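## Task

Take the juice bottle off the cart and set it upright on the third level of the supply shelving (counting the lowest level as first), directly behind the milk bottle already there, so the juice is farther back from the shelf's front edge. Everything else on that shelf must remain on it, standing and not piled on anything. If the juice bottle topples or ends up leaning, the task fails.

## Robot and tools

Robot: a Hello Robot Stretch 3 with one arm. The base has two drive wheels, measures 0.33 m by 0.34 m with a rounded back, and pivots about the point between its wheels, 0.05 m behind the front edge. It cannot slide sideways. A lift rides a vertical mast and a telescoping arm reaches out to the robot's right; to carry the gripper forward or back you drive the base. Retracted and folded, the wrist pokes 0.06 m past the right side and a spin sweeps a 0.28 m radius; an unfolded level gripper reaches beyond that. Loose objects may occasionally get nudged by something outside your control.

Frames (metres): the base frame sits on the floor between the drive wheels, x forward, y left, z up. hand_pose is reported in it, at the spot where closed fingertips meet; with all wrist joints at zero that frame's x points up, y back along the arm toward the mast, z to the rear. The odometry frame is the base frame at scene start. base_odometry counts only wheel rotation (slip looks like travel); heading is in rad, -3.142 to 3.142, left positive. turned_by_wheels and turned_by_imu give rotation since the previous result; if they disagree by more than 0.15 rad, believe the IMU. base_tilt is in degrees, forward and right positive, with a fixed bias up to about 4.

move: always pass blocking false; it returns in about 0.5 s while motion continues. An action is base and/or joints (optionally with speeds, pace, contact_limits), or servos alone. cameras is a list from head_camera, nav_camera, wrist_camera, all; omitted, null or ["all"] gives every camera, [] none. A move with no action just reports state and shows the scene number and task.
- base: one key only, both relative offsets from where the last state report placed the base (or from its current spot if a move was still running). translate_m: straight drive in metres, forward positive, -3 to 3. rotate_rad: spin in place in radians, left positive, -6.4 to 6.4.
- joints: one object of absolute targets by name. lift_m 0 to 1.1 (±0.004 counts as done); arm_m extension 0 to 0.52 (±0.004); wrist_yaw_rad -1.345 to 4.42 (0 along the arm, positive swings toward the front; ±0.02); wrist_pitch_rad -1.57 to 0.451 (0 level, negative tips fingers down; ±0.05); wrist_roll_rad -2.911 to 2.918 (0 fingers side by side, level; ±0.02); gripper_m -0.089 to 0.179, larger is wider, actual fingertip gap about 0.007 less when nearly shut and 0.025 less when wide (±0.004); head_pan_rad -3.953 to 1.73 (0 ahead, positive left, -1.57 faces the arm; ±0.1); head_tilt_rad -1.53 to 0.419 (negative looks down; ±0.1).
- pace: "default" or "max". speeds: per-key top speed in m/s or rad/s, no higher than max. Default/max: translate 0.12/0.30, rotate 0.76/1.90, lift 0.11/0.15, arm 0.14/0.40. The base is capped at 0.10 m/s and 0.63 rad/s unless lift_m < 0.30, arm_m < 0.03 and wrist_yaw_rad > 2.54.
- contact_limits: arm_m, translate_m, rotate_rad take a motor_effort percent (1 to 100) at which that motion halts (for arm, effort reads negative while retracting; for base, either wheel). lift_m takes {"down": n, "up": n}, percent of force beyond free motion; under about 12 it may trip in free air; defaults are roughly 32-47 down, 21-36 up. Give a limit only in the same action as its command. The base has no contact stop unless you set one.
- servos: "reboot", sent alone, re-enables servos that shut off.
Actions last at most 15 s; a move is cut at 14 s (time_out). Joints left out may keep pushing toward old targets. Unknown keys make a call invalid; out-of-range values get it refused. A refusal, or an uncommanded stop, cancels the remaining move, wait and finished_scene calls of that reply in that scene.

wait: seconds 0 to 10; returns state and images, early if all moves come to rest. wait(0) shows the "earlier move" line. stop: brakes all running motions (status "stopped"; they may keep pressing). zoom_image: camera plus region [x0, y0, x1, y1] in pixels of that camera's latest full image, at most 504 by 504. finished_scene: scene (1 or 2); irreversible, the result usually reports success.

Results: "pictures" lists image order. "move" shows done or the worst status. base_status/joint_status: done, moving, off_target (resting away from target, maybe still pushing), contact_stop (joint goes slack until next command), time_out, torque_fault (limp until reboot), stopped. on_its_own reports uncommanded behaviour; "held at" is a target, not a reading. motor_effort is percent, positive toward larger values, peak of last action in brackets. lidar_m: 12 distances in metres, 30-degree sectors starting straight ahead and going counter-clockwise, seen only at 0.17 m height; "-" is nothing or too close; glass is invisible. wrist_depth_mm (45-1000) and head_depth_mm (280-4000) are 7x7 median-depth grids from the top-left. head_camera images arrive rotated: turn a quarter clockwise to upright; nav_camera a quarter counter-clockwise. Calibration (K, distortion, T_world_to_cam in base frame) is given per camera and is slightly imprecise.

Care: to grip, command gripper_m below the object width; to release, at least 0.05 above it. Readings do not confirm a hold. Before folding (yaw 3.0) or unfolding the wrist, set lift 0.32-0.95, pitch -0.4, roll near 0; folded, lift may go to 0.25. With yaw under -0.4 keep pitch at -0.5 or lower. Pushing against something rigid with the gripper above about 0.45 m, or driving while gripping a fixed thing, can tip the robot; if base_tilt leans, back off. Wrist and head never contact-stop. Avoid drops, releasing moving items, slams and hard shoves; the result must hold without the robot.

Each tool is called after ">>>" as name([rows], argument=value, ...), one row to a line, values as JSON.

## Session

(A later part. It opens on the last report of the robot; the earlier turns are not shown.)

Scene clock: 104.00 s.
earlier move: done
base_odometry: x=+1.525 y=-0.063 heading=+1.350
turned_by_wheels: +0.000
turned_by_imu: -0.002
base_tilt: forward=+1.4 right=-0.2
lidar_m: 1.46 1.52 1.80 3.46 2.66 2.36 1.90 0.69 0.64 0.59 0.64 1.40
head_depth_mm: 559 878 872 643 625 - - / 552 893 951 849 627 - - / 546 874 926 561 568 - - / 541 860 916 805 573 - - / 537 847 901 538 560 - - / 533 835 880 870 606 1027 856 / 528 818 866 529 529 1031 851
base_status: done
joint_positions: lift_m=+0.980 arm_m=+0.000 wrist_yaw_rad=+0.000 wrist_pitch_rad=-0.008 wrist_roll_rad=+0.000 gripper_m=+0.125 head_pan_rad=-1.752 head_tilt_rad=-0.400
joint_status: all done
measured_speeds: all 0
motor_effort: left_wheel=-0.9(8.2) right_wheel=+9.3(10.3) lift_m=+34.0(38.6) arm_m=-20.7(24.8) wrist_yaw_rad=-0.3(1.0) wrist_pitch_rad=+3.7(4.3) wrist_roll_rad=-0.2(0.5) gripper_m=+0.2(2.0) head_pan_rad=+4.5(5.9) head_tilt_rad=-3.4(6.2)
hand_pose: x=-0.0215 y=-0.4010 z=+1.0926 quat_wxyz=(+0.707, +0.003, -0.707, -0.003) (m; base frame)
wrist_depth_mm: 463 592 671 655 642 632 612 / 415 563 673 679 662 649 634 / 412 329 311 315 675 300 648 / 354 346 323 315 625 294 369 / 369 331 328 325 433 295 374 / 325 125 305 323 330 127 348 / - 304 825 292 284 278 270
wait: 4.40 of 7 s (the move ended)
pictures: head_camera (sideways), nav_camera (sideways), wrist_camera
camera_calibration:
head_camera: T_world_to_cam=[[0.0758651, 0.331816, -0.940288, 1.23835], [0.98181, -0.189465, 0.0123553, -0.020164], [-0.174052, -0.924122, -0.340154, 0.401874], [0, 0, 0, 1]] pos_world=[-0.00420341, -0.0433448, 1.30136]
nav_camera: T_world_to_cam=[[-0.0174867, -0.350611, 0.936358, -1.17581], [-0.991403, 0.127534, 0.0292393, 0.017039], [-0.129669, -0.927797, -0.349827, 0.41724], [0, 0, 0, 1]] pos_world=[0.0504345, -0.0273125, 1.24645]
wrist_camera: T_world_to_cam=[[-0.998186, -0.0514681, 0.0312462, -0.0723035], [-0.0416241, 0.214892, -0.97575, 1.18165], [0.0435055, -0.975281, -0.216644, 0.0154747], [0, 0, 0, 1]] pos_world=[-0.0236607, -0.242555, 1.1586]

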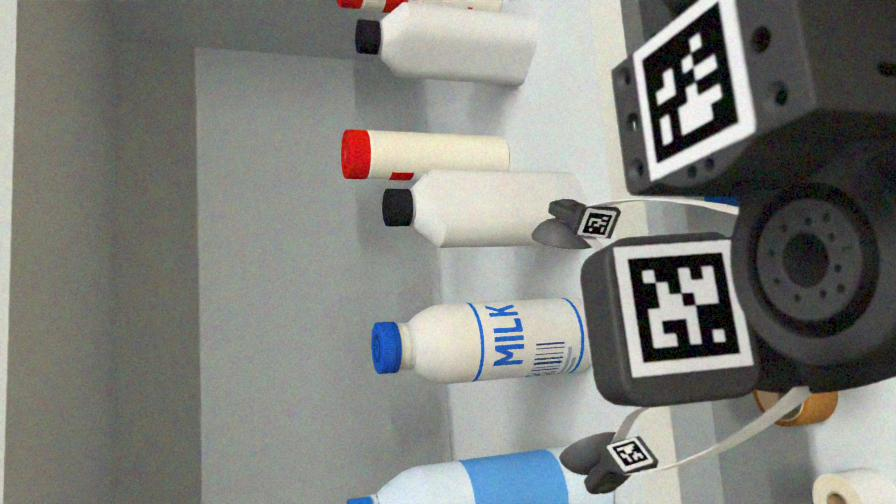

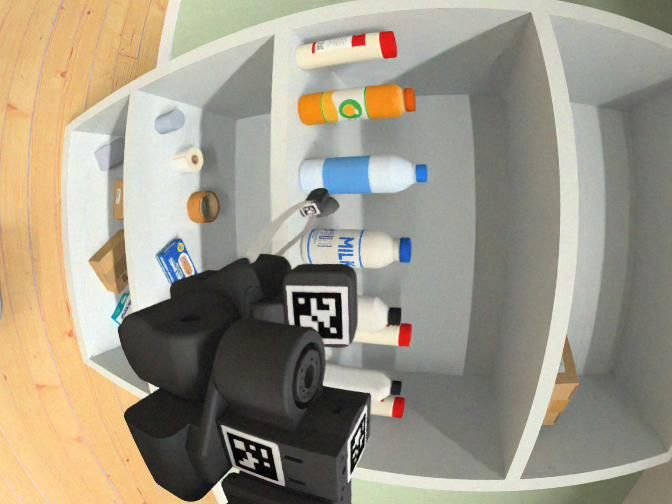

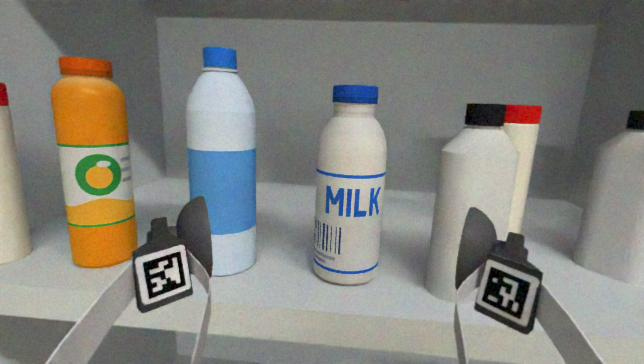

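>>> move(base={"translate_m":-0.01}, joints={"gripper_m":0.118,"wrist_pitch_rad":0.02}, blocking=false, cameras=[])

>>> wait(seconds=3, cameras=["wrist_camera"])

>>> move(joints={"arm_m":0.17}, contact_limits={"arm_m":38}, blocking=false, cameras=[])

>>> wait(seconds=4, cameras=["wrist_camera"])

Scene clock: 104.97 s.
move: moving
base_odometry: x=+1.522 y=-0.072 heading=+1.350
turned_by_wheels: +0.000
turned_by_imu: +0.000
base_tilt: forward=+0.9 right=-0.2
lidar_m: 1.47 1.53 1.81 3.45 2.63 2.36 1.89 0.69 0.64 0.59 0.64 1.40
head_depth_mm: 559 863 858 641 623 - - / 553 893 955 850 628 - - / 548 878 923 683 571 - - / 543 861 916 753 550 - - / 538 846 899 542 561 - - / 533 837 882 812 579 1028 851 / 528 822 867 813 531 1031 851
base_status: translate_m moving
joint_positions: lift_m=+0.980 arm_m=+0.000 wrist_yaw_rad=+0.000 wrist_pitch_rad=-0.005 wrist_roll_rad=+0.000 gripper_m=+0.118 head_pan_rad=-1.751 head_tilt_rad=-0.400
joint_status: gripper_m moving; the others done
measured_speeds: translate_m=-0.011 rotate_rad=+0.000 lift_m=+0.000 arm_m=+0.000 wrist_yaw_rad=+0.000 wrist_pitch_rad=+0.000 wrist_roll_rad=+0.000 head_pan_rad=+0.000 head_tilt_rad=+0.000
motor_effort: left_wheel=-6.3(9.2) right_wheel=-1.9(7.4) lift_m=+33.9(34.1) arm_m=-20.7(21.7) wrist_yaw_rad=+0.0(0.6) wrist_pitch_rad=+5.5(5.8) wrist_roll_rad=+0.1(0.3) gripper_m=-1.3(39.0) head_pan_rad=+4.7(5.2) head_tilt_rad=-3.8(4.5)
hand_pose: x=-0.0215 y=-0.4011 z=+1.0933 quat_wxyz=(+0.707, +0.002, -0.707, -0.002) (m; base frame)
wrist_depth_mm: 454 669 676 657 643 635 612 / 421 580 684 669 655 647 636 / 314 334 312 309 681 410 620 / 326 364 325 310 621 419 363 / 366 341 338 321 436 419 365 / 313 124 303 323 333 125 347 / 315 304 301 292 284 278 272
pictures: none
No camera images: "cameras" was empty.

Scene clock: 105.33 s.
earlier move: done
base_odometry: x=+1.522 y=-0.073 heading=+1.350
turned_by_wheels: +0.000
turned_by_imu: +0.000
base_tilt: forward=+1.4 right=-0.2
lidar_m: 1.48 1.53 1.81 3.45 2.63 2.35 1.89 1.40 0.64 0.58 0.64 1.40
head_depth_mm: 560 860 860 640 626 - - / 553 888 949 849 626 - - / 547 875 925 689 571 - - / 542 862 921 750 548 - - / 537 847 898 542 562 - - / 532 834 882 811 576 1032 851 / 528 819 871 815 531 1030 854
base_status: done
joint_positions: lift_m=+0.980 arm_m=+0.000 wrist_yaw_rad=+0.000 wrist_pitch_rad=-0.005 wrist_roll_rad=+0.000 gripper_m=+0.118 head_pan_rad=-1.751 head_tilt_rad=-0.400
joint_status: all done
measured_speeds: all 0
motor_effort: left_wheel=-5.3(9.2) right_wheel=-2.5(7.4) lift_m=+34.0(34.2) arm_m=-19.5(21.7) wrist_yaw_rad=-0.1(0.6) wrist_pitch_rad=+4.9(5.8) wrist_roll_rad=-0.2(0.3) gripper_m=-0.5(39.0) head_pan_rad=+4.2(5.2) head_tilt_rad=-3.9(4.5)
hand_pose: x=-0.0215 y=-0.4011 z=+1.0933 quat_wxyz=(+0.707, +0.002, -0.707, -0.002) (m; base frame)
wrist_depth_mm: 473 670 665 652 637 633 617 / 423 582 680 677 658 639 631 / 318 336 313 311 685 413 625 / 327 568 323 310 618 420 361 / 367 341 338 320 432 416 363 / 311 124 302 322 332 125 347 / 315 305 301 291 285 279 272
wait: 0.37 of 3 s (the move ended)
pictures: wrist_camera
camera_calibration:
wrist_camera: T_world_to_cam=[[-0.998186, -0.0513867, 0.0313802, -0.0724431], [-0.0416255, 0.212381, -0.9763, 1.18194], [0.0435043, -0.975835, -0.214134, 0.0125965], [0, 0, 0, 1]] pos_world=[-0.0236607, -0.242452, 1.1589]

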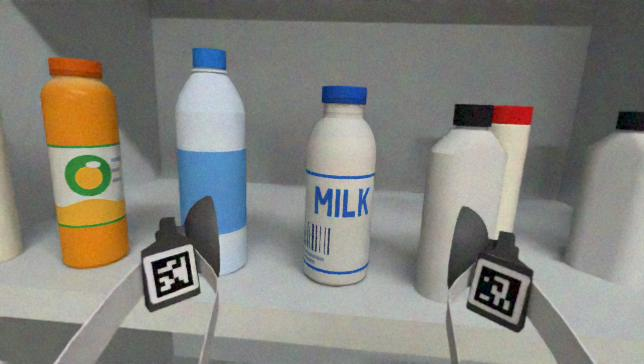

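Scene clock: 105.83 s.
move: moving
base_odometry: x=+1.522 y=-0.073 heading=+1.350
turned_by_wheels: +0.000
turned_by_imu: +0.000
base_tilt: forward=+1.3 right=-0.3
lidar_m: 1.47 1.53 1.81 3.45 2.63 2.35 1.89 1.41 0.64 0.58 0.64 1.40
head_depth_mm: 560 862 858 640 626 - - / 553 890 954 852 628 - - / 549 877 924 683 597 - - / 543 863 918 751 547 - - / 538 847 896 542 558 - - / 533 832 883 811 605 1033 852 / 529 821 867 815 529 1030 853
base_status: not commanded
joint_positions: lift_m=+0.980 arm_m=+0.018 wrist_yaw_rad=+0.000 wrist_pitch_rad=-0.005 wrist_roll_rad=+0.000 gripper_m=+0.118 head_pan_rad=-1.750 head_tilt_rad=-0.400
joint_status: arm_m moving
measured_speeds: translate_m=+0.000 rotate_rad=+0.000 lift_m=+0.000 arm_m=+0.068 wrist_yaw_rad=+0.000 wrist_pitch_rad=+0.000 wrist_roll_rad=+0.000 head_pan_rad=+0.000 head_tilt_rad=+0.000
motor_effort: left_wheel=-5.0(5.4) right_wheel=-2.0(2.8) lift_m=+33.9(34.1) arm_m=+24.3(26.0) wrist_yaw_rad=-0.1(0.7) wrist_pitch_rad=+4.9(5.2) wrist_roll_rad=+0.1(0.3) gripper_m=-0.3(2.0) head_pan_rad=+4.7(5.0) head_tilt_rad=-3.8(4.4)
contact_limits: arm_m 38 (drawing in: default 42, maximum 56; extending or still: default 51, maximum 69)
hand_pose: x=-0.0215 y=-0.4188 z=+1.0934 quat_wxyz=(+0.707, +0.002, -0.707, -0.002) (m; base frame)
wrist_depth_mm: 474 660 655 641 628 617 597 / 297 576 666 657 644 633 618 / 300 319 302 291 658 397 622 / 310 339 315 293 622 280 354 / 324 333 325 303 437 290 358 / 322 124 304 310 318 125 342 / 296 287 282 275 270 263 270
pictures: none
No camera images: "cameras" was empty.

Scene clock: 107.83 s.
earlier move: done
base_odometry: x=+1.522 y=-0.073 heading=+1.350
turned_by_wheels: +0.000
turned_by_imu: -0.001
base_tilt: forward=+1.3 right=-0.1
lidar_m: 1.48 1.53 1.81 3.45 2.63 2.35 1.89 1.41 0.64 0.58 0.64 1.40
head_depth_mm: 561 864 861 637 - - 811 / 556 891 952 986 - 1047 841 / 549 876 922 536 297 1001 820 / 543 860 916 546 286 1019 826 / 538 846 896 522 290 302 873 / 534 833 881 531 525 1030 859 / 530 820 869 546 547 1030 852
base_status: not commanded
joint_positions: lift_m=+0.980 arm_m=+0.170 wrist_yaw_rad=+0.002 wrist_pitch_rad=-0.004 wrist_roll_rad=+0.000 gripper_m=+0.118 head_pan_rad=-1.750 head_tilt_rad=-0.400
joint_status: all done
measured_speeds: all 0
motor_effort: left_wheel=-4.9(5.4) right_wheel=-2.6(2.9) lift_m=+33.7(34.2) arm_m=+25.0(26.5) wrist_yaw_rad=-2.1(2.9) wrist_pitch_rad=+5.1(5.4) wrist_roll_rad=+0.0(0.3) gripper_m=-0.5(2.0) head_pan_rad=+2.5(5.2) head_tilt_rad=-3.1(4.4)
contact_limits: arm_m 38 (drawing in: default 42, maximum 56; extending or still: default 51, maximum 69)
hand_pose: x=-0.0209 y=-0.5711 z=+1.0935 quat_wxyz=(+0.707, +0.003, -0.707, -0.001) (m; base frame)
wrist_depth_mm: 145 515 512 499 490 481 471 / - 535 533 135 499 492 483 / 140 161 551 139 518 509 133 / 144 165 566 134 531 523 130 / 148 157 158 136 145 145 125 / 153 124 288 141 151 129 129 / - 175 251 146 248 160 132
wait: 2.00 of 4 s (the move ended)
pictures: wrist_camera
camera_calibration:
wrist_camera: T_world_to_cam=[[-0.998053, -0.0539058, 0.0313612, -0.0819984], [-0.0421049, 0.211471, -0.976477, 1.21797], [0.0460058, -0.975897, -0.213329, -0.154188], [0, 0, 0, 1]] pos_world=[-0.0234626, -0.412458, 1.159]

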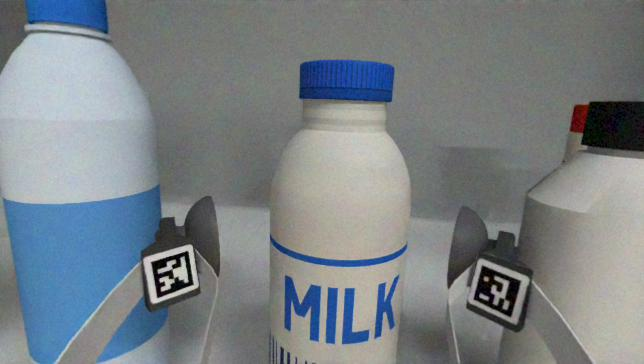

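>>> move(joints={"arm_m":0.176}, contact_limits={"arm_m":38}, blocking=false, cameras=[])

>>> wait(seconds=1, cameras=[])

>>> move(joints={"gripper_m":0.03}, blocking=false, cameras=[])

>>> wait(seconds=3, cameras=["wrist_camera"])

>>> move(joints={"lift_m":1.03,"wrist_pitch_rad":0.05}, blocking=false, cameras=[])

>>> wait(seconds=3, cameras=["wrist_camera"])

>>> move(joints={"arm_m":0.0}, blocking=false, cameras=[])

>>> wait(seconds=4, cameras=["wrist_camera"])

>>> move(base={"translate_m":0.12}, joints={"lift_m":0.575,"head_pan_rad":-1.65,"head_tilt_rad":-0.8}, blocking=false, cameras=[])

>>> wait(seconds=8)

Scene clock: 109.33 s.
move: moving
base_odometry: x=+1.522 y=-0.073 heading=+1.350
turned_by_wheels: +0.000
turned_by_imu: +0.000
base_tilt: forward=+1.4 right=-0.3
lidar_m: 1.47 1.53 1.81 3.45 2.63 2.35 1.89 1.41 0.64 0.59 0.64 1.40
head_depth_mm: 561 865 857 637 - - 814 / 554 888 951 987 - 1057 842 / 549 874 924 325 290 981 821 / 544 860 916 319 287 1024 824 / 539 849 897 369 292 310 875 / 534 835 886 527 549 1024 866 / 528 821 866 547 548 1028 850
base_status: not commanded
joint_positions: lift_m=+0.980 arm_m=+0.176 wrist_yaw_rad=+0.002 wrist_pitch_rad=-0.004 wrist_roll_rad=+0.000 gripper_m=+0.118 head_pan_rad=-1.750 head_tilt_rad=-0.400
joint_status: arm_m moving
measured_speeds: all 0
motor_effort: left_wheel=-4.9(5.2) right_wheel=-2.9(2.9) lift_m=+33.7(33.9) arm_m=+24.8(25.4) wrist_yaw_rad=-2.2(2.8) wrist_pitch_rad=+4.7(5.6) wrist_roll_rad=-0.1(0.3) gripper_m=-0.2(1.1) head_pan_rad=+3.9(5.1) head_tilt_rad=-3.1(3.4)
contact_limits: arm_m 38 (drawing in: default 42, maximum 56; extending or still: default 51, maximum 69)
hand_pose: x=-0.0210 y=-0.5771 z=+1.0935 quat_wxyz=(+0.707, +0.002, -0.707, -0.001) (m; base frame)
wrist_depth_mm: 143 513 504 494 484 475 465 / - 533 526 130 498 491 480 / 136 160 538 133 508 503 137 / 139 163 559 128 520 509 127 / 143 152 152 129 138 145 122 / 147 124 157 134 143 125 124 / - 171 241 139 239 150 126
pictures: none
No camera images: "cameras" was empty.

Scene clock: 109.53 s.
earlier move: done
base_odometry: x=+1.522 y=-0.073 heading=+1.350
turned_by_wheels: +0.000
turned_by_imu: +0.000
base_tilt: forward=+1.3 right=-0.2
lidar_m: 1.47 1.53 1.81 3.46 2.63 2.35 1.89 1.41 0.64 0.58 0.64 1.40
head_depth_mm: 560 864 860 636 - - 816 / 556 888 951 981 - 1048 842 / 549 876 924 325 290 984 822 / 543 858 917 319 287 1019 826 / 539 847 895 369 293 310 874 / 533 829 881 528 549 1030 863 / 529 816 870 546 548 1028 853
base_status: not commanded
joint_positions: lift_m=+0.980 arm_m=+0.176 wrist_yaw_rad=+0.002 wrist_pitch_rad=-0.004 wrist_roll_rad=+0.000 gripper_m=+0.118 head_pan_rad=-1.750 head_tilt_rad=-0.400
joint_status: all done
measured_speeds: all 0
motor_effort: left_wheel=-4.9(5.2) right_wheel=-2.1(2.9) lift_m=+33.7(33.9) arm_m=+24.9(25.4) wrist_yaw_rad=-2.1(2.8) wrist_pitch_rad=+4.9(5.6) wrist_roll_rad=-0.3(0.3) gripper_m=+0.0(1.3) head_pan_rad=+4.1(5.1) head_tilt_rad=-3.0(3.8)
contact_limits: arm_m 38 (drawing in: default 42, maximum 56; extending or still: default 51, maximum 69)
hand_pose: x=-0.0210 y=-0.5771 z=+1.0935 quat_wxyz=(+0.707, +0.002, -0.707, -0.001) (m; base frame)
wrist_depth_mm: 142 516 506 493 482 477 464 / - 535 521 130 497 487 475 / 136 160 543 133 514 497 137 / 139 164 563 128 523 514 127 / 143 152 152 129 138 145 121 / 147 124 157 134 143 125 124 / - 171 241 139 239 150 126
wait: 0.20 of 1 s (the move ended)
pictures: none
No camera images: "cameras" was empty.

Scene clock: 110.03 s.
move: moving
base_odometry: x=+1.522 y=-0.073 heading=+1.350
turned_by_wheels: +0.000
turned_by_imu: +0.000
base_tilt: forward=+1.4 right=-0.2
lidar_m: 1.47 1.53 1.81 3.45 2.64 2.36 1.89 1.41 0.64 0.58 0.64 1.40
head_depth_mm: 561 861 860 638 - - 812 / 555 891 952 986 - 1050 841 / 550 876 925 325 290 981 821 / 542 861 914 318 287 1019 825 / 539 848 897 369 293 310 873 / 533 830 885 525 550 1024 860 / 530 817 869 814 548 1030 853
base_status: not commanded
joint_positions: lift_m=+0.980 arm_m=+0.176 wrist_yaw_rad=+0.002 wrist_pitch_rad=-0.004 wrist_roll_rad=+0.000 gripper_m=+0.081 head_pan_rad=-1.750 head_tilt_rad=-0.400
joint_status: gripper_m moving
measured_speeds: all 0
motor_effort: left_wheel=-4.9(5.2) right_wheel=-2.6(2.8) lift_m=+33.7(33.7) arm_m=+24.3(25.1) wrist_yaw_rad=-1.6(2.4) wrist_pitch_rad=+4.7(5.6) wrist_roll_rad=-0.1(0.3) gripper_m=-78.9(80.6) head_pan_rad=+4.6(5.1) head_tilt_rad=-2.7(3.5)
contact_limits: arm_m 38 (drawing in: default 42, maximum 56; extending or still: default 51, maximum 69)
hand_pose: x=-0.0210 y=-0.5771 z=+1.0935 quat_wxyz=(+0.707, +0.002, -0.707, -0.001) (m; base frame)
wrist_depth_mm: 143 521 504 499 484 474 464 / - 528 523 130 498 488 475 / 136 161 541 134 511 503 137 / 139 163 560 129 521 515 127 / 143 164 152 129 136 145 121 / 147 154 137 134 133 136 123 / 151 181 239 139 238 126 127
pictures: none
No camera images: "cameras" was empty.

Scene clock: 110.93 s.
earlier move: done
base_odometry: x=+1.522 y=-0.073 heading=+1.350
turned_by_wheels: +0.000
turned_by_imu: +0.000
base_tilt: forward=+1.5 right=-0.2
lidar_m: 1.47 1.53 1.81 3.47 2.64 2.36 1.89 1.40 0.64 0.59 0.64 1.40
head_depth_mm: 560 862 859 637 - - 814 / 553 892 951 987 - 1054 843 / 549 875 923 325 297 982 823 / 543 860 916 318 287 1024 827 / 538 847 898 369 293 310 876 / 534 833 883 527 550 1026 864 / 529 819 869 811 547 1029 850
base_status: not commanded
joint_positions: lift_m=+0.980 arm_m=+0.176 wrist_yaw_rad=-0.002 wrist_pitch_rad=-0.004 wrist_roll_rad=+0.000 gripper_m=+0.031 head_pan_rad=-1.750 head_tilt_rad=-0.400
joint_status: all done
measured_speeds: all 0
motor_effort: left_wheel=-4.8(5.2) right_wheel=-1.3(2.8) lift_m=+33.6(33.8) arm_m=+22.2(26.0) wrist_yaw_rad=+1.2(2.4) wrist_pitch_rad=+4.6(5.6) wrist_roll_rad=+0.1(0.3) gripper_m=-14.0(86.4) head_pan_rad=+4.7(6.1) head_tilt_rad=-2.3(3.5)
contact_limits: arm_m 38 (drawing in: default 42, maximum 56; extending or still: default 51, maximum 69)
hand_pose: x=-0.0219 y=-0.5771 z=+1.0935 quat_wxyz=(+0.707, +0.001, -0.707, -0.002) (m; base frame)
wrist_depth_mm: 144 516 504 495 486 471 462 / - 532 516 129 499 487 480 / 136 163 541 133 510 504 131 / 139 165 562 128 520 516 127 / 143 167 151 128 140 413 121 / 147 159 135 133 131 141 123 / 151 156 249 138 248 141 128
wait: 0.90 of 3 s (the move ended)
pictures: wrist_camera
camera_calibration:
wrist_camera: T_world_to_cam=[[-0.998262, -0.0499003, 0.0313435, -0.081026], [-0.0412301, 0.211438, -0.976521, 1.21928], [0.0421015, -0.976117, -0.213128, -0.160433], [0, 0, 0, 1]] pos_world=[-0.0238597, -0.418447, 1.159]

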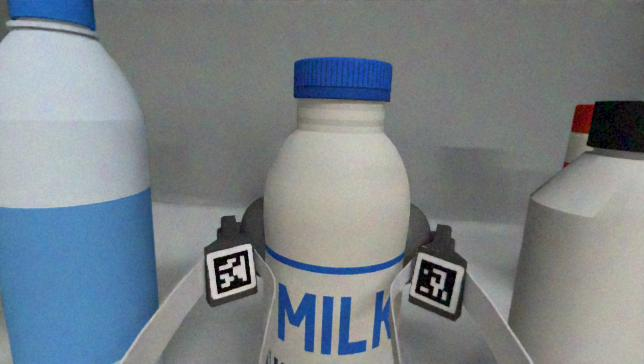

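Scene clock: 111.43 s.
move: moving
base_odometry: x=+1.522 y=-0.073 heading=+1.350
turned_by_wheels: +0.000
turned_by_imu: +0.000
base_tilt: forward=+1.3 right=-0.1
lidar_m: 1.47 1.53 1.81 3.45 2.64 2.36 1.89 1.40 0.64 0.58 0.64 1.40
head_depth_mm: 561 861 861 629 - 1011 842 / 556 891 950 - 570 1089 844 / 549 877 922 313 301 1097 820 / 545 859 907 - 291 1056 821 / 539 848 890 301 292 990 872 / 535 832 875 519 550 1024 860 / 530 821 869 812 548 1026 851
base_status: not commanded
joint_positions: lift_m=+1.005 arm_m=+0.176 wrist_yaw_rad=-0.001 wrist_pitch_rad=-0.021 wrist_roll_rad=+0.000 gripper_m=+0.031 head_pan_rad=-1.750 head_tilt_rad=-0.400
joint_status: lift_m moving; wrist_pitch_rad moving
measured_speeds: translate_m=+0.000 rotate_rad=+0.000 lift_m=+0.097 arm_m=+0.000 wrist_yaw_rad=+0.000 wrist_pitch_rad=+0.000 wrist_roll_rad=+0.000 head_pan_rad=+0.000 head_tilt_rad=+0.000
motor_effort: left_wheel=-4.8(4.9) right_wheel=-1.7(2.3) lift_m=+42.6(42.6) arm_m=+21.0(21.9) wrist_yaw_rad=+1.2(1.2) wrist_pitch_rad=+13.7(14.6) wrist_roll_rad=+0.0(0.6) gripper_m=-14.2(15.0) head_pan_rad=+4.2(5.0) head_tilt_rad=-3.3(3.3)
contact_limits: arm_m 38 (drawing in: default 42, maximum 56; extending or still: default 51, maximum 69)
hand_pose: x=-0.0218 y=-0.5767 z=+1.1146 quat_wxyz=(+0.707, +0.007, -0.707, -0.008) (m; base frame)
wrist_depth_mm: 415 514 504 495 481 475 465 / - 533 520 130 491 484 475 / - 549 541 133 513 502 481 / 139 164 560 128 520 522 131 / 143 167 150 128 141 472 128 / 147 159 135 133 131 141 125 / 153 158 271 138 269 142 128
pictures: none
No camera images: "cameras" was empty.

Scene clock: 112.23 s.
earlier move: off_target
base_odometry: x=+1.522 y=-0.073 heading=+1.350
turned_by_wheels: +0.000
turned_by_imu: +0.000
base_tilt: forward=+1.4 right=-0.2
lidar_m: 1.48 1.53 1.81 3.44 2.64 2.36 1.89 1.40 0.64 0.58 0.64 1.40
head_depth_mm: 561 862 876 - 596 975 841 / 555 893 936 - 570 1093 844 / 549 873 911 547 554 1093 823 / 545 860 898 - 543 1056 823 / 538 845 883 284 289 1059 875 / 535 832 872 503 576 1029 861 / 530 818 869 810 549 1035 851
base_status: not commanded
joint_positions: lift_m=+1.030 arm_m=+0.176 wrist_yaw_rad=-0.001 wrist_pitch_rad=-0.021 wrist_roll_rad=+0.000 gripper_m=+0.031 head_pan_rad=-1.750 head_tilt_rad=-0.400
joint_status: wrist_pitch_rad off_target (ended at -0.021, target +0.050); the others done
measured_speeds: all 0
on_its_own: wrist_pitch_rad is at rest, and its effort (+12.9) is outside its rest range (-8 to +12)
motor_effort: left_wheel=-4.4(5.2) right_wheel=-1.7(2.3) lift_m=+36.6(42.6) arm_m=+17.5(21.9) wrist_yaw_rad=+0.5(1.2) wrist_pitch_rad=+12.9(14.6) wrist_roll_rad=-0.1(0.6) gripper_m=-12.8(15.0) head_pan_rad=+4.0(5.4) head_tilt_rad=-2.3(3.3)
contact_limits: arm_m 38 (drawing in: default 42, maximum 56; extending or still: default 51, maximum 69)
hand_pose: x=-0.0218 y=-0.5767 z=+1.1393 quat_wxyz=(+0.707, +0.007, -0.707, -0.008) (m; base frame)
wrist_depth_mm: 473 516 504 494 478 470 465 / 451 532 521 130 492 486 475 / 149 547 540 133 511 506 494 / - 562 561 128 523 521 256 / 144 166 150 128 141 539 141 / 147 161 135 133 131 150 134 / 153 157 311 138 309 142 129
wait: 0.80 of 3 s (the move ended)
pictures: wrist_camera
camera_calibration:
wrist_camera: T_world_to_cam=[[-0.998241, -0.0508325, 0.030506, -0.0818538], [-0.0413311, 0.227837, -0.972822, 1.26909], [0.0425006, -0.972372, -0.229537, -0.129333], [0, 0, 0, 1]] pos_world=[-0.02376, -0.419067, 1.20741]

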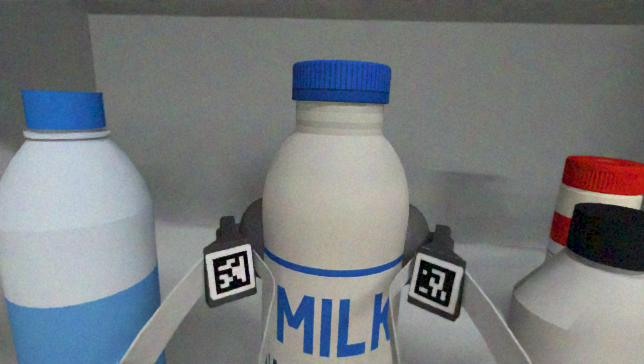

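Scene clock: 112.73 s.
move: moving
base_odometry: x=+1.522 y=-0.073 heading=+1.350
turned_by_wheels: +0.000
turned_by_imu: +0.000
base_tilt: forward=+1.4 right=-0.2
lidar_m: 1.47 1.53 1.81 3.44 2.64 2.35 1.89 1.40 0.64 0.58 0.64 1.40
head_depth_mm: 561 864 879 - 593 978 840 / 555 892 935 - 568 1092 842 / 549 878 916 555 - 1091 822 / 544 861 902 - - 1061 826 / 538 847 885 - - 1065 873 / 533 830 870 521 576 1029 861 / 530 822 867 811 547 1028 851
base_status: not commanded
joint_positions: lift_m=+1.030 arm_m=+0.158 wrist_yaw_rad=-0.001 wrist_pitch_rad=-0.021 wrist_roll_rad=+0.000 gripper_m=+0.031 head_pan_rad=-1.750 head_tilt_rad=-0.400
joint_status: arm_m moving
measured_speeds: translate_m=+0.000 rotate_rad=+0.000 lift_m=+0.000 arm_m=-0.068 wrist_yaw_rad=+0.000 wrist_pitch_rad=+0.000 wrist_roll_rad=+0.000 head_pan_rad=+0.000 head_tilt_rad=+0.000
motor_effort: left_wheel=-4.5(5.2) right_wheel=-1.9(2.3) lift_m=+35.7(36.7) arm_m=-24.2(25.7) wrist_yaw_rad=+0.5(0.9) wrist_pitch_rad=+14.0(14.0) wrist_roll_rad=+0.0(0.4) gripper_m=-14.6(14.6) head_pan_rad=+4.1(4.6) head_tilt_rad=-2.6(2.9)
hand_pose: x=-0.0218 y=-0.5589 z=+1.1392 quat_wxyz=(+0.707, +0.007, -0.707, -0.008) (m; base frame)
wrist_depth_mm: 470 537 521 508 498 484 478 / 451 550 538 129 508 500 486 / 163 560 557 133 527 522 504 / - 180 582 127 539 532 267 / 157 171 150 128 141 549 148 / 162 171 134 133 131 156 146 / 172 169 313 138 309 151 147
pictures: none
No camera images: "cameras" was empty.

Scene clock: 114.77 s.
earlier move: done
base_odometry: x=+1.522 y=-0.073 heading=+1.350
turned_by_wheels: +0.000
turned_by_imu: -0.001
base_tilt: forward=+1.5 right=-0.2
lidar_m: 1.48 1.52 1.81 3.44 2.64 2.35 1.89 1.41 0.64 0.59 0.64 1.40
head_depth_mm: 561 862 858 635 - - - / 555 889 950 991 - - - / 548 876 921 559 - - - / 544 860 913 559 - - - / 538 849 895 352 - - - / 535 833 881 870 525 1026 851 / 530 819 866 814 547 1032 851
base_status: not commanded
joint_positions: lift_m=+1.030 arm_m=+0.000 wrist_yaw_rad=-0.001 wrist_pitch_rad=-0.021 wrist_roll_rad=+0.000 gripper_m=+0.031 head_pan_rad=-1.750 head_tilt_rad=-0.400
joint_status: all done
measured_speeds: all 0
on_its_own: wrist_pitch_rad is at rest, and its effort (+13.5) is outside its rest range (-8 to +12)
motor_effort: left_wheel=-4.5(5.2) right_wheel=-2.0(2.4) lift_m=+31.0(36.7) arm_m=-24.1(26.5) wrist_yaw_rad=+1.2(1.2) wrist_pitch_rad=+13.5(14.2) wrist_roll_rad=+0.0(0.4) gripper_m=-13.9(15.0) head_pan_rad=+4.6(5.0) head_tilt_rad=-2.1(3.0)
hand_pose: x=-0.0218 y=-0.4006 z=+1.1392 quat_wxyz=(+0.707, +0.007, -0.707, -0.008) (m; base frame)
wrist_depth_mm: 472 675 665 650 633 627 613 / 473 691 688 130 658 645 632 / 321 587 338 134 680 667 648 / 329 342 318 128 300 431 361 / 365 469 151 128 141 444 365 / 366 354 135 133 131 400 370 / 324 314 311 138 310 328 334
wait: 2.03 of 4 s (the move ended)
pictures: wrist_camera
camera_calibration:
wrist_camera: T_world_to_cam=[[-0.998241, -0.0508433, 0.0304907, -0.0728884], [-0.0413321, 0.228143, -0.97275, 1.22889], [0.0425016, -0.972299, -0.229843, 0.0421685], [0, 0, 0, 1]] pos_world=[-0.02376, -0.243067, 1.20731]

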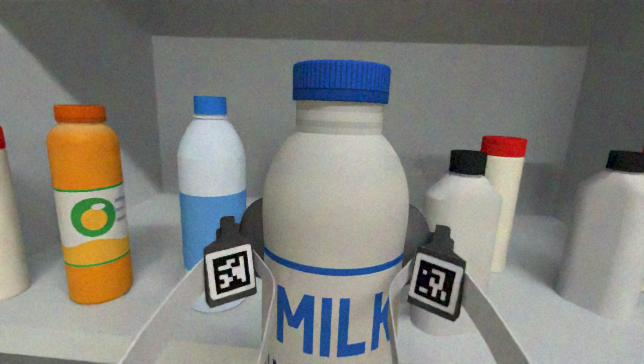

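Scene clock: 115.27 s.
move: moving
base_odometry: x=+1.526 y=-0.058 heading=+1.350
turned_by_wheels: +0.000
turned_by_imu: +0.000
base_tilt: forward=+1.2 right=-1.2
lidar_m: 1.46 1.51 1.80 3.45 2.65 2.36 1.91 0.69 0.63 0.59 0.64 1.40
head_depth_mm: 593 - - - - - 1158 / 601 507 - - - 1224 1157 / 814 540 - - - 1200 1156 / 787 326 - - - 1206 1155 / 782 345 545 1045 914 1228 1156 / 786 521 545 1103 915 1229 1157 / 450 512 548 1115 896 1179 1148
base_status: translate_m moving
joint_positions: lift_m=+1.005 arm_m=+0.000 wrist_yaw_rad=-0.001 wrist_pitch_rad=-0.021 wrist_roll_rad=+0.000 gripper_m=+0.031 head_pan_rad=-1.647 head_tilt_rad=-0.807
joint_status: lift_m moving; head_pan_rad moving; head_tilt_rad moving
measured_speeds: translate_m=+0.058 rotate_rad=+0.000 lift_m=-0.097 arm_m=+0.000 wrist_yaw_rad=+0.000 wrist_pitch_rad=+0.000 wrist_roll_rad=+0.000 head_pan_rad=+0.000 head_tilt_rad=-0.096
motor_effort: left_wheel=+6.4(7.2) right_wheel=+9.9(9.9) lift_m=+17.3(31.0) arm_m=-23.9(24.3) wrist_yaw_rad=+0.3(0.6) wrist_pitch_rad=+13.2(14.2) wrist_roll_rad=-0.3(0.3) gripper_m=-14.0(14.6) head_pan_rad=+0.2(8.0) head_tilt_rad=-4.7(6.7)
hand_pose: x=-0.0217 y=-0.4006 z=+1.1139 quat_wxyz=(+0.707, +0.007, -0.707, -0.008) (m; base frame)
wrist_depth_mm: 458 592 670 657 629 621 612 / 445 596 691 130 663 648 633 / 417 340 314 133 684 658 648 / 349 344 315 128 301 304 364 / 367 370 144 128 139 313 373 / 350 344 135 133 131 349 366 / 320 305 305 138 292 288 305
pictures: none
No camera images: "cameras" was empty.

Scene clock: 119.73 s.
earlier move: done
base_odometry: x=+1.549 y=+0.044 heading=+1.350
turned_by_wheels: +0.000
turned_by_imu: -0.001
base_tilt: forward=+1.3 right=-0.3
lidar_m: 1.36 1.40 1.73 3.46 3.41 2.46 2.01 0.75 0.61 0.67 0.58 1.40
head_depth_mm: 817 549 565 1098 872 1247 1160 / 826 740 590 1092 910 1228 1161 / 819 745 567 1101 907 1217 1140 / 789 674 558 1107 916 670 494 / 458 514 553 1106 918 1205 1156 / 801 753 556 1113 896 1216 1155 / 460 492 549 991 879 993 1156
base_status: done
joint_positions: lift_m=+0.575 arm_m=+0.000 wrist_yaw_rad=-0.001 wrist_pitch_rad=-0.021 wrist_roll_rad=+0.000 gripper_m=+0.031 head_pan_rad=-1.649 head_tilt_rad=-0.800
joint_status: all done
measured_speeds: all 0
on_its_own: wrist_pitch_rad is at rest, and its effort (+13.3) is outside its rest range (-8 to +12)
motor_effort: left_wheel=-0.9(7.2) right_wheel=+8.0(12.3) lift_m=+20.8(31.0) arm_m=-17.8(24.3) wrist_yaw_rad=+0.5(0.9) wrist_pitch_rad=+13.3(14.3) wrist_roll_rad=+0.1(0.6) gripper_m=-13.8(14.6) head_pan_rad=-3.0(8.0) head_tilt_rad=+2.7(6.7)
hand_pose: x=-0.0216 y=-0.4006 z=+0.6841 quat_wxyz=(+0.707, +0.008, -0.707, -0.008) (m; base frame)
wrist_depth_mm: 322 456 670 657 643 624 614 / 338 462 689 130 660 643 636 / 341 465 717 133 683 668 660 / 346 474 737 127 694 690 681 / 350 425 150 128 140 552 567 / 350 395 135 133 131 383 410 / 326 315 317 137 313 328 337
wait: 4.47 of 8 s (the move ended)
pictures: head_camera (sideways), nav_camera (sideways), wrist_camera
camera_calibration:
head_camera: T_world_to_cam=[[0.0679848, 0.676309, -0.733474, 0.96874], [0.995771, -0.0915279, 0.00790235, -0.0145059], [-0.0617889, -0.73091, -0.679671, 0.842929], [0, 0, 0, 1]] pos_world=[0.000668647, -0.0403899, 1.28358]
nav_camera: T_world_to_cam=[[-0.00774344, -0.686945, 0.726668, -0.902392], [-0.999825, 0.0177111, 0.00608869, 0.0472569], [-0.0170527, -0.726494, -0.686961, 0.855224], [0, 0, 0, 1]] pos_world=[0.0548448, 0.000584466, 1.24296]
wrist_camera: T_world_to_cam=[[-0.998207, -0.051478, 0.0305369, -0.0592038], [-0.041527, 0.228227, -0.972722, 0.78628], [0.0431045, -0.972246, -0.229956, -0.0622999], [0, 0, 0, 1]] pos_world=[-0.0237604, -0.243069, 0.752313]

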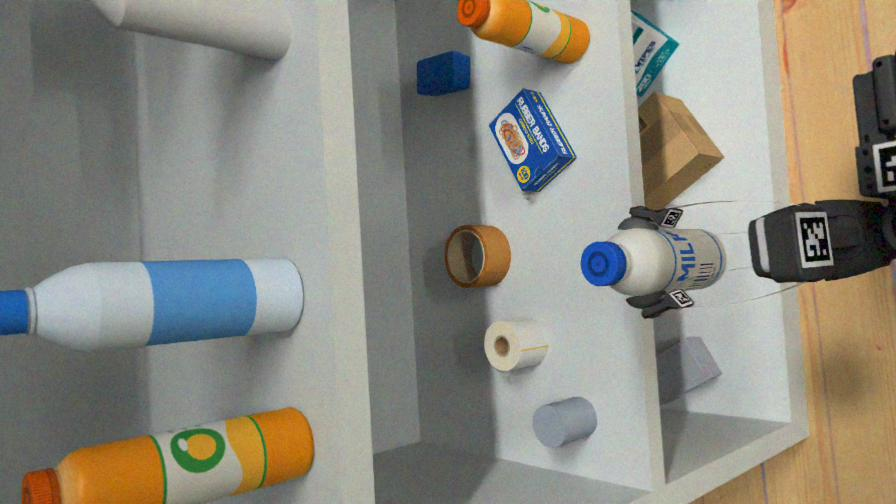

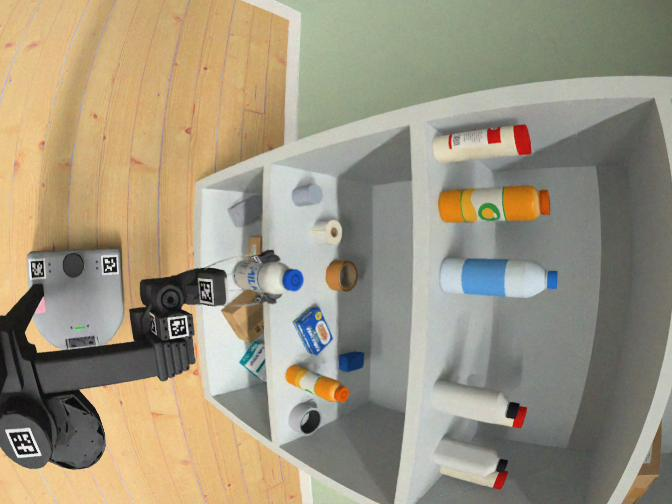

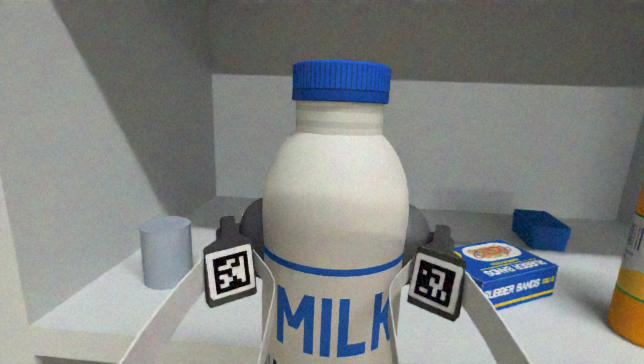

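>>> move(joints={"arm_m":0.17,"lift_m":0.56}, contact_limits={"arm_m":38}, blocking=false, cameras=[])

>>> wait(seconds=4, cameras=["head_camera","wrist_camera"])

>>> move(joints={"lift_m":0.524}, contact_limits={"lift_m":{"down":14}}, speeds={"lift_m":0.03}, blocking=false, cameras=[])

>>> wait(seconds=3, cameras=["wrist_camera"])

Scene clock: 121.43 s.
move: moving
base_odometry: x=+1.549 y=+0.044 heading=+1.350
turned_by_wheels: +0.000
turned_by_imu: +0.000
base_tilt: forward=+1.3 right=-0.1
lidar_m: 1.35 1.40 1.73 3.45 3.40 2.45 2.01 0.75 0.61 0.67 0.58 1.40
head_depth_mm: 817 548 565 1102 875 1250 1152 / 822 741 588 1085 908 1226 1158 / 819 745 570 1105 912 1230 563 / 789 674 557 1107 917 686 517 / 457 514 552 1111 919 1232 1156 / 801 753 557 1113 897 1211 1163 / 462 491 547 996 883 992 1151
base_status: not commanded
joint_positions: lift_m=+0.560 arm_m=+0.018 wrist_yaw_rad=-0.001 wrist_pitch_rad=-0.022 wrist_roll_rad=+0.000 gripper_m=+0.031 head_pan_rad=-1.650 head_tilt_rad=-0.800
joint_status: lift_m moving; arm_m moving
measured_speeds: translate_m=+0.000 rotate_rad=+0.000 lift_m=-0.012 arm_m=+0.069 wrist_yaw_rad=+0.000 wrist_pitch_rad=+0.000 wrist_roll_rad=+0.000 head_pan_rad=+0.000 head_tilt_rad=+0.000
motor_effort: left_wheel=-0.6(1.1) right_wheel=+8.4(8.4) lift_m=+23.2(23.2) arm_m=+25.7(26.8) wrist_yaw_rad=-0.2(0.5) wrist_pitch_rad=+12.8(14.1) wrist_roll_rad=-0.1(0.3) gripper_m=-12.6(14.5) head_pan_rad=-3.2(4.2) head_tilt_rad=+2.8(3.3)
contact_limits: arm_m 38 (drawing in: default 42, maximum 56; extending or still: default 51, maximum 69)
hand_pose: x=-0.0216 y=-0.4183 z=+0.6693 quat_wxyz=(+0.707, +0.008, -0.707, -0.008) (m; base frame)
wrist_depth_mm: 335 456 657 637 622 613 606 / 340 461 670 130 639 630 626 / 341 469 701 133 657 647 638 / 345 478 725 128 687 679 655 / 347 392 150 128 141 542 542 / 336 371 135 133 131 356 383 / 306 293 297 138 291 308 315
pictures: none
No camera images: "cameras" was empty.

Scene clock: 123.43 s.
earlier move: done
base_odometry: x=+1.549 y=+0.044 heading=+1.350
turned_by_wheels: +0.000
turned_by_imu: -0.001
base_tilt: forward=+1.3 right=-0.1
lidar_m: 1.35 1.41 1.73 3.47 3.38 2.45 2.01 0.75 0.62 0.67 0.58 1.40
head_depth_mm: 818 548 565 1101 873 1247 1159 / 827 742 590 1090 911 1202 459 / 816 745 569 1104 910 548 1141 / 787 677 556 1107 783 576 1164 / 458 513 551 1110 895 1233 1157 / 803 754 556 1112 894 1206 1156 / 461 491 547 994 877 996 1147
base_status: not commanded
joint_positions: lift_m=+0.560 arm_m=+0.170 wrist_yaw_rad=-0.001 wrist_pitch_rad=-0.022 wrist_roll_rad=+0.000 gripper_m=+0.031 head_pan_rad=-1.650 head_tilt_rad=-0.800
joint_status: all done
measured_speeds: all 0
on_its_own: wrist_pitch_rad is at rest, and its effort (+13.4) is outside its rest range (-8 to +12)
motor_effort: left_wheel=-0.9(1.3) right_wheel=+7.7(8.7) lift_m=+20.6(24.6) arm_m=+24.6(26.9) wrist_yaw_rad=+0.3(0.8) wrist_pitch_rad=+13.4(14.4) wrist_roll_rad=+0.3(0.3) gripper_m=-12.8(14.6) head_pan_rad=-2.9(4.6) head_tilt_rad=+2.5(3.3)
contact_limits: arm_m 38 (drawing in: default 42, maximum 56; extending or still: default 51, maximum 69)
hand_pose: x=-0.0216 y=-0.5706 z=+0.6691 quat_wxyz=(+0.707, +0.008, -0.707, -0.008) (m; base frame)
wrist_depth_mm: 330 447 512 503 491 476 467 / 334 455 530 130 496 493 483 / 337 458 549 133 517 513 501 / 340 467 577 128 532 531 516 / 343 446 150 128 141 539 526 / 243 367 135 133 132 396 380 / 222 269 284 138 289 257 253
wait: 2.00 of 4 s (the move ended)
pictures: head_camera (sideways), wrist_camera
camera_calibration:
head_camera: T_world_to_cam=[[0.0685093, 0.675976, -0.733732, 0.969056], [0.995704, -0.0922512, 0.00798021, -0.0146369], [-0.0622932, -0.731126, -0.679392, 0.842562], [0, 0, 0, 1]] pos_world=[0.000670552, -0.0403901, 1.28357]
wrist_camera: T_world_to_cam=[[-0.998207, -0.0514814, 0.0305239, -0.0674888], [-0.0415235, 0.228417, -0.972678, 0.810534], [0.0431027, -0.972201, -0.230145, -0.230873], [0, 0, 0, 1]] pos_world=[-0.0237604, -0.413069, 0.737314]

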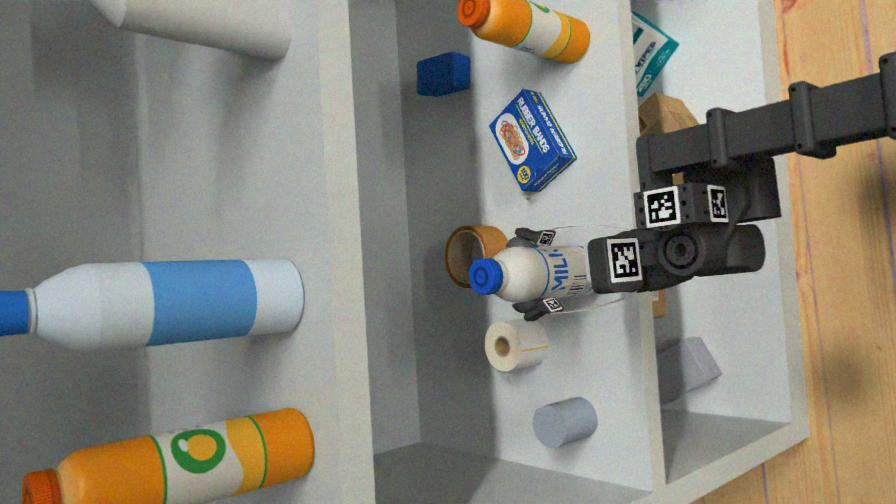

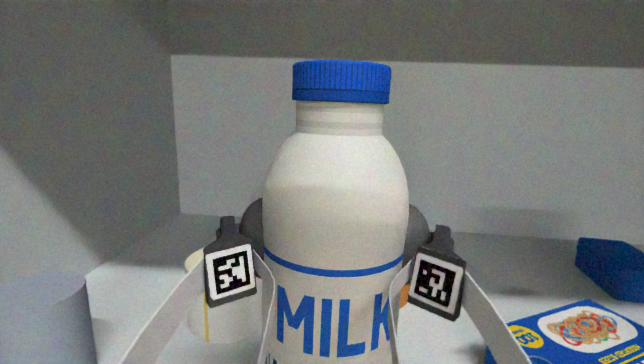

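Scene clock: 123.93 s.
move: moving
base_odometry: x=+1.549 y=+0.044 heading=+1.350
turned_by_wheels: +0.000
turned_by_imu: +0.000
base_tilt: forward=+1.3 right=-0.2
lidar_m: 1.35 1.41 1.73 3.46 3.39 2.45 2.00 0.75 0.61 0.67 0.58 1.40
head_depth_mm: 820 547 565 1096 872 1247 1158 / 824 740 588 1090 908 1217 468 / 818 746 567 1101 910 560 1123 / 787 678 558 1107 782 582 1156 / 457 514 552 1112 892 1240 1163 / 800 751 557 1115 896 1210 1164 / 462 492 547 995 880 995 1158
base_status: not commanded
joint_positions: lift_m=+0.547 arm_m=+0.170 wrist_yaw_rad=-0.001 wrist_pitch_rad=-0.022 wrist_roll_rad=+0.000 gripper_m=+0.031 head_pan_rad=-1.650 head_tilt_rad=-0.800
joint_status: lift_m moving
measured_speeds: translate_m=+0.000 rotate_rad=+0.000 lift_m=-0.030 arm_m=+0.000 wrist_yaw_rad=+0.000 wrist_pitch_rad=+0.000 wrist_roll_rad=+0.000 head_pan_rad=+0.000 head_tilt_rad=+0.000
motor_effort: left_wheel=-0.8(1.1) right_wheel=+8.0(8.4) lift_m=+22.7(23.1) arm_m=+23.9(25.1) wrist_yaw_rad=+0.1(0.7) wrist_pitch_rad=+13.7(14.3) wrist_roll_rad=+0.1(0.3) gripper_m=-13.6(14.2) head_pan_rad=-2.2(3.7) head_tilt_rad=+2.7(3.0)
contact_limits: arm_m 38 (drawing in: default 42, maximum 56; extending or still: default 51, maximum 69); lift_m down 14 (down: maximum 72; up: maximum 65)
hand_pose: x=-0.0216 y=-0.5706 z=+0.6563 quat_wxyz=(+0.707, +0.008, -0.707, -0.008) (m; base frame)
wrist_depth_mm: 329 447 513 504 497 478 468 / 333 457 529 130 506 496 484 / 337 462 552 133 521 509 503 / 342 464 576 128 532 527 516 / 345 440 150 128 141 520 494 / 229 348 135 133 131 375 368 / 223 255 276 138 275 232 236
pictures: none
No camera images: "cameras" was empty.

Scene clock: 125.07 s.
earlier move: done
base_odometry: x=+1.549 y=+0.044 heading=+1.350
turned_by_wheels: +0.000
turned_by_imu: +0.000
base_tilt: forward=+1.5 right=-0.2
lidar_m: 1.35 1.40 1.73 3.46 3.39 2.45 2.01 0.75 0.61 0.67 0.58 1.40
head_depth_mm: 820 546 565 1100 871 1248 1157 / 823 742 591 1088 909 1226 489 / 819 745 568 1106 909 575 1118 / 792 675 559 1109 806 605 1155 / 457 513 552 1113 894 1227 1162 / 803 753 557 1110 896 1212 1157 / 462 491 547 991 880 998 1149
base_status: not commanded
joint_positions: lift_m=+0.524 arm_m=+0.170 wrist_yaw_rad=-0.001 wrist_pitch_rad=-0.003 wrist_roll_rad=+0.000 gripper_m=+0.031 head_pan_rad=-1.650 head_tilt_rad=-0.800
joint_status: all done
measured_speeds: all 0
motor_effort: left_wheel=-0.5(1.1) right_wheel=+7.4(8.4) lift_m=+18.8(23.7) arm_m=+24.2(25.3) wrist_yaw_rad=+0.5(0.7) wrist_pitch_rad=+10.3(14.3) wrist_roll_rad=+0.1(0.3) gripper_m=-13.0(14.6) head_pan_rad=-2.9(4.3) head_tilt_rad=+2.3(3.0)
contact_limits: arm_m 38 (drawing in: default 42, maximum 56; extending or still: default 51, maximum 69); lift_m down 14 (down: maximum 72; up: maximum 65)
hand_pose: x=-0.0216 y=-0.5711 z=+0.6378 quat_wxyz=(+0.707, +0.001, -0.707, -0.002) (m; base frame)
wrist_depth_mm: 329 450 517 503 491 478 471 / 334 453 528 130 503 497 488 / 337 464 550 133 518 508 497 / 339 464 567 128 527 525 513 / 317 420 150 128 141 488 423 / 219 318 135 133 131 341 268 / 222 229 251 138 248 225 208
wait: 1.13 of 3 s (the move ended)
pictures: wrist_camera
camera_calibration:
wrist_camera: T_world_to_cam=[[-0.998203, -0.0510152, 0.0314428, -0.0668613], [-0.0415281, 0.210595, -0.976691, 0.772563], [0.0432044, -0.976241, -0.212336, -0.252233], [0, 0, 0, 1]] pos_world=[-0.0237605, -0.412349, 0.7031]

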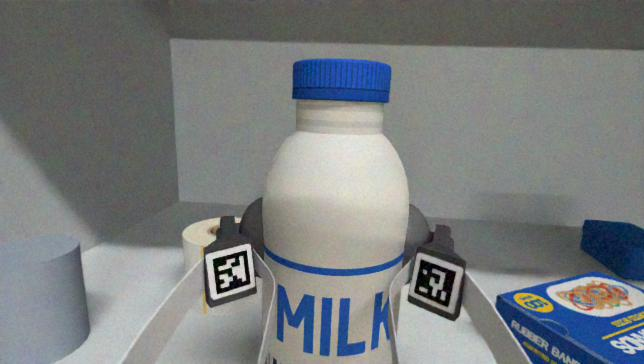

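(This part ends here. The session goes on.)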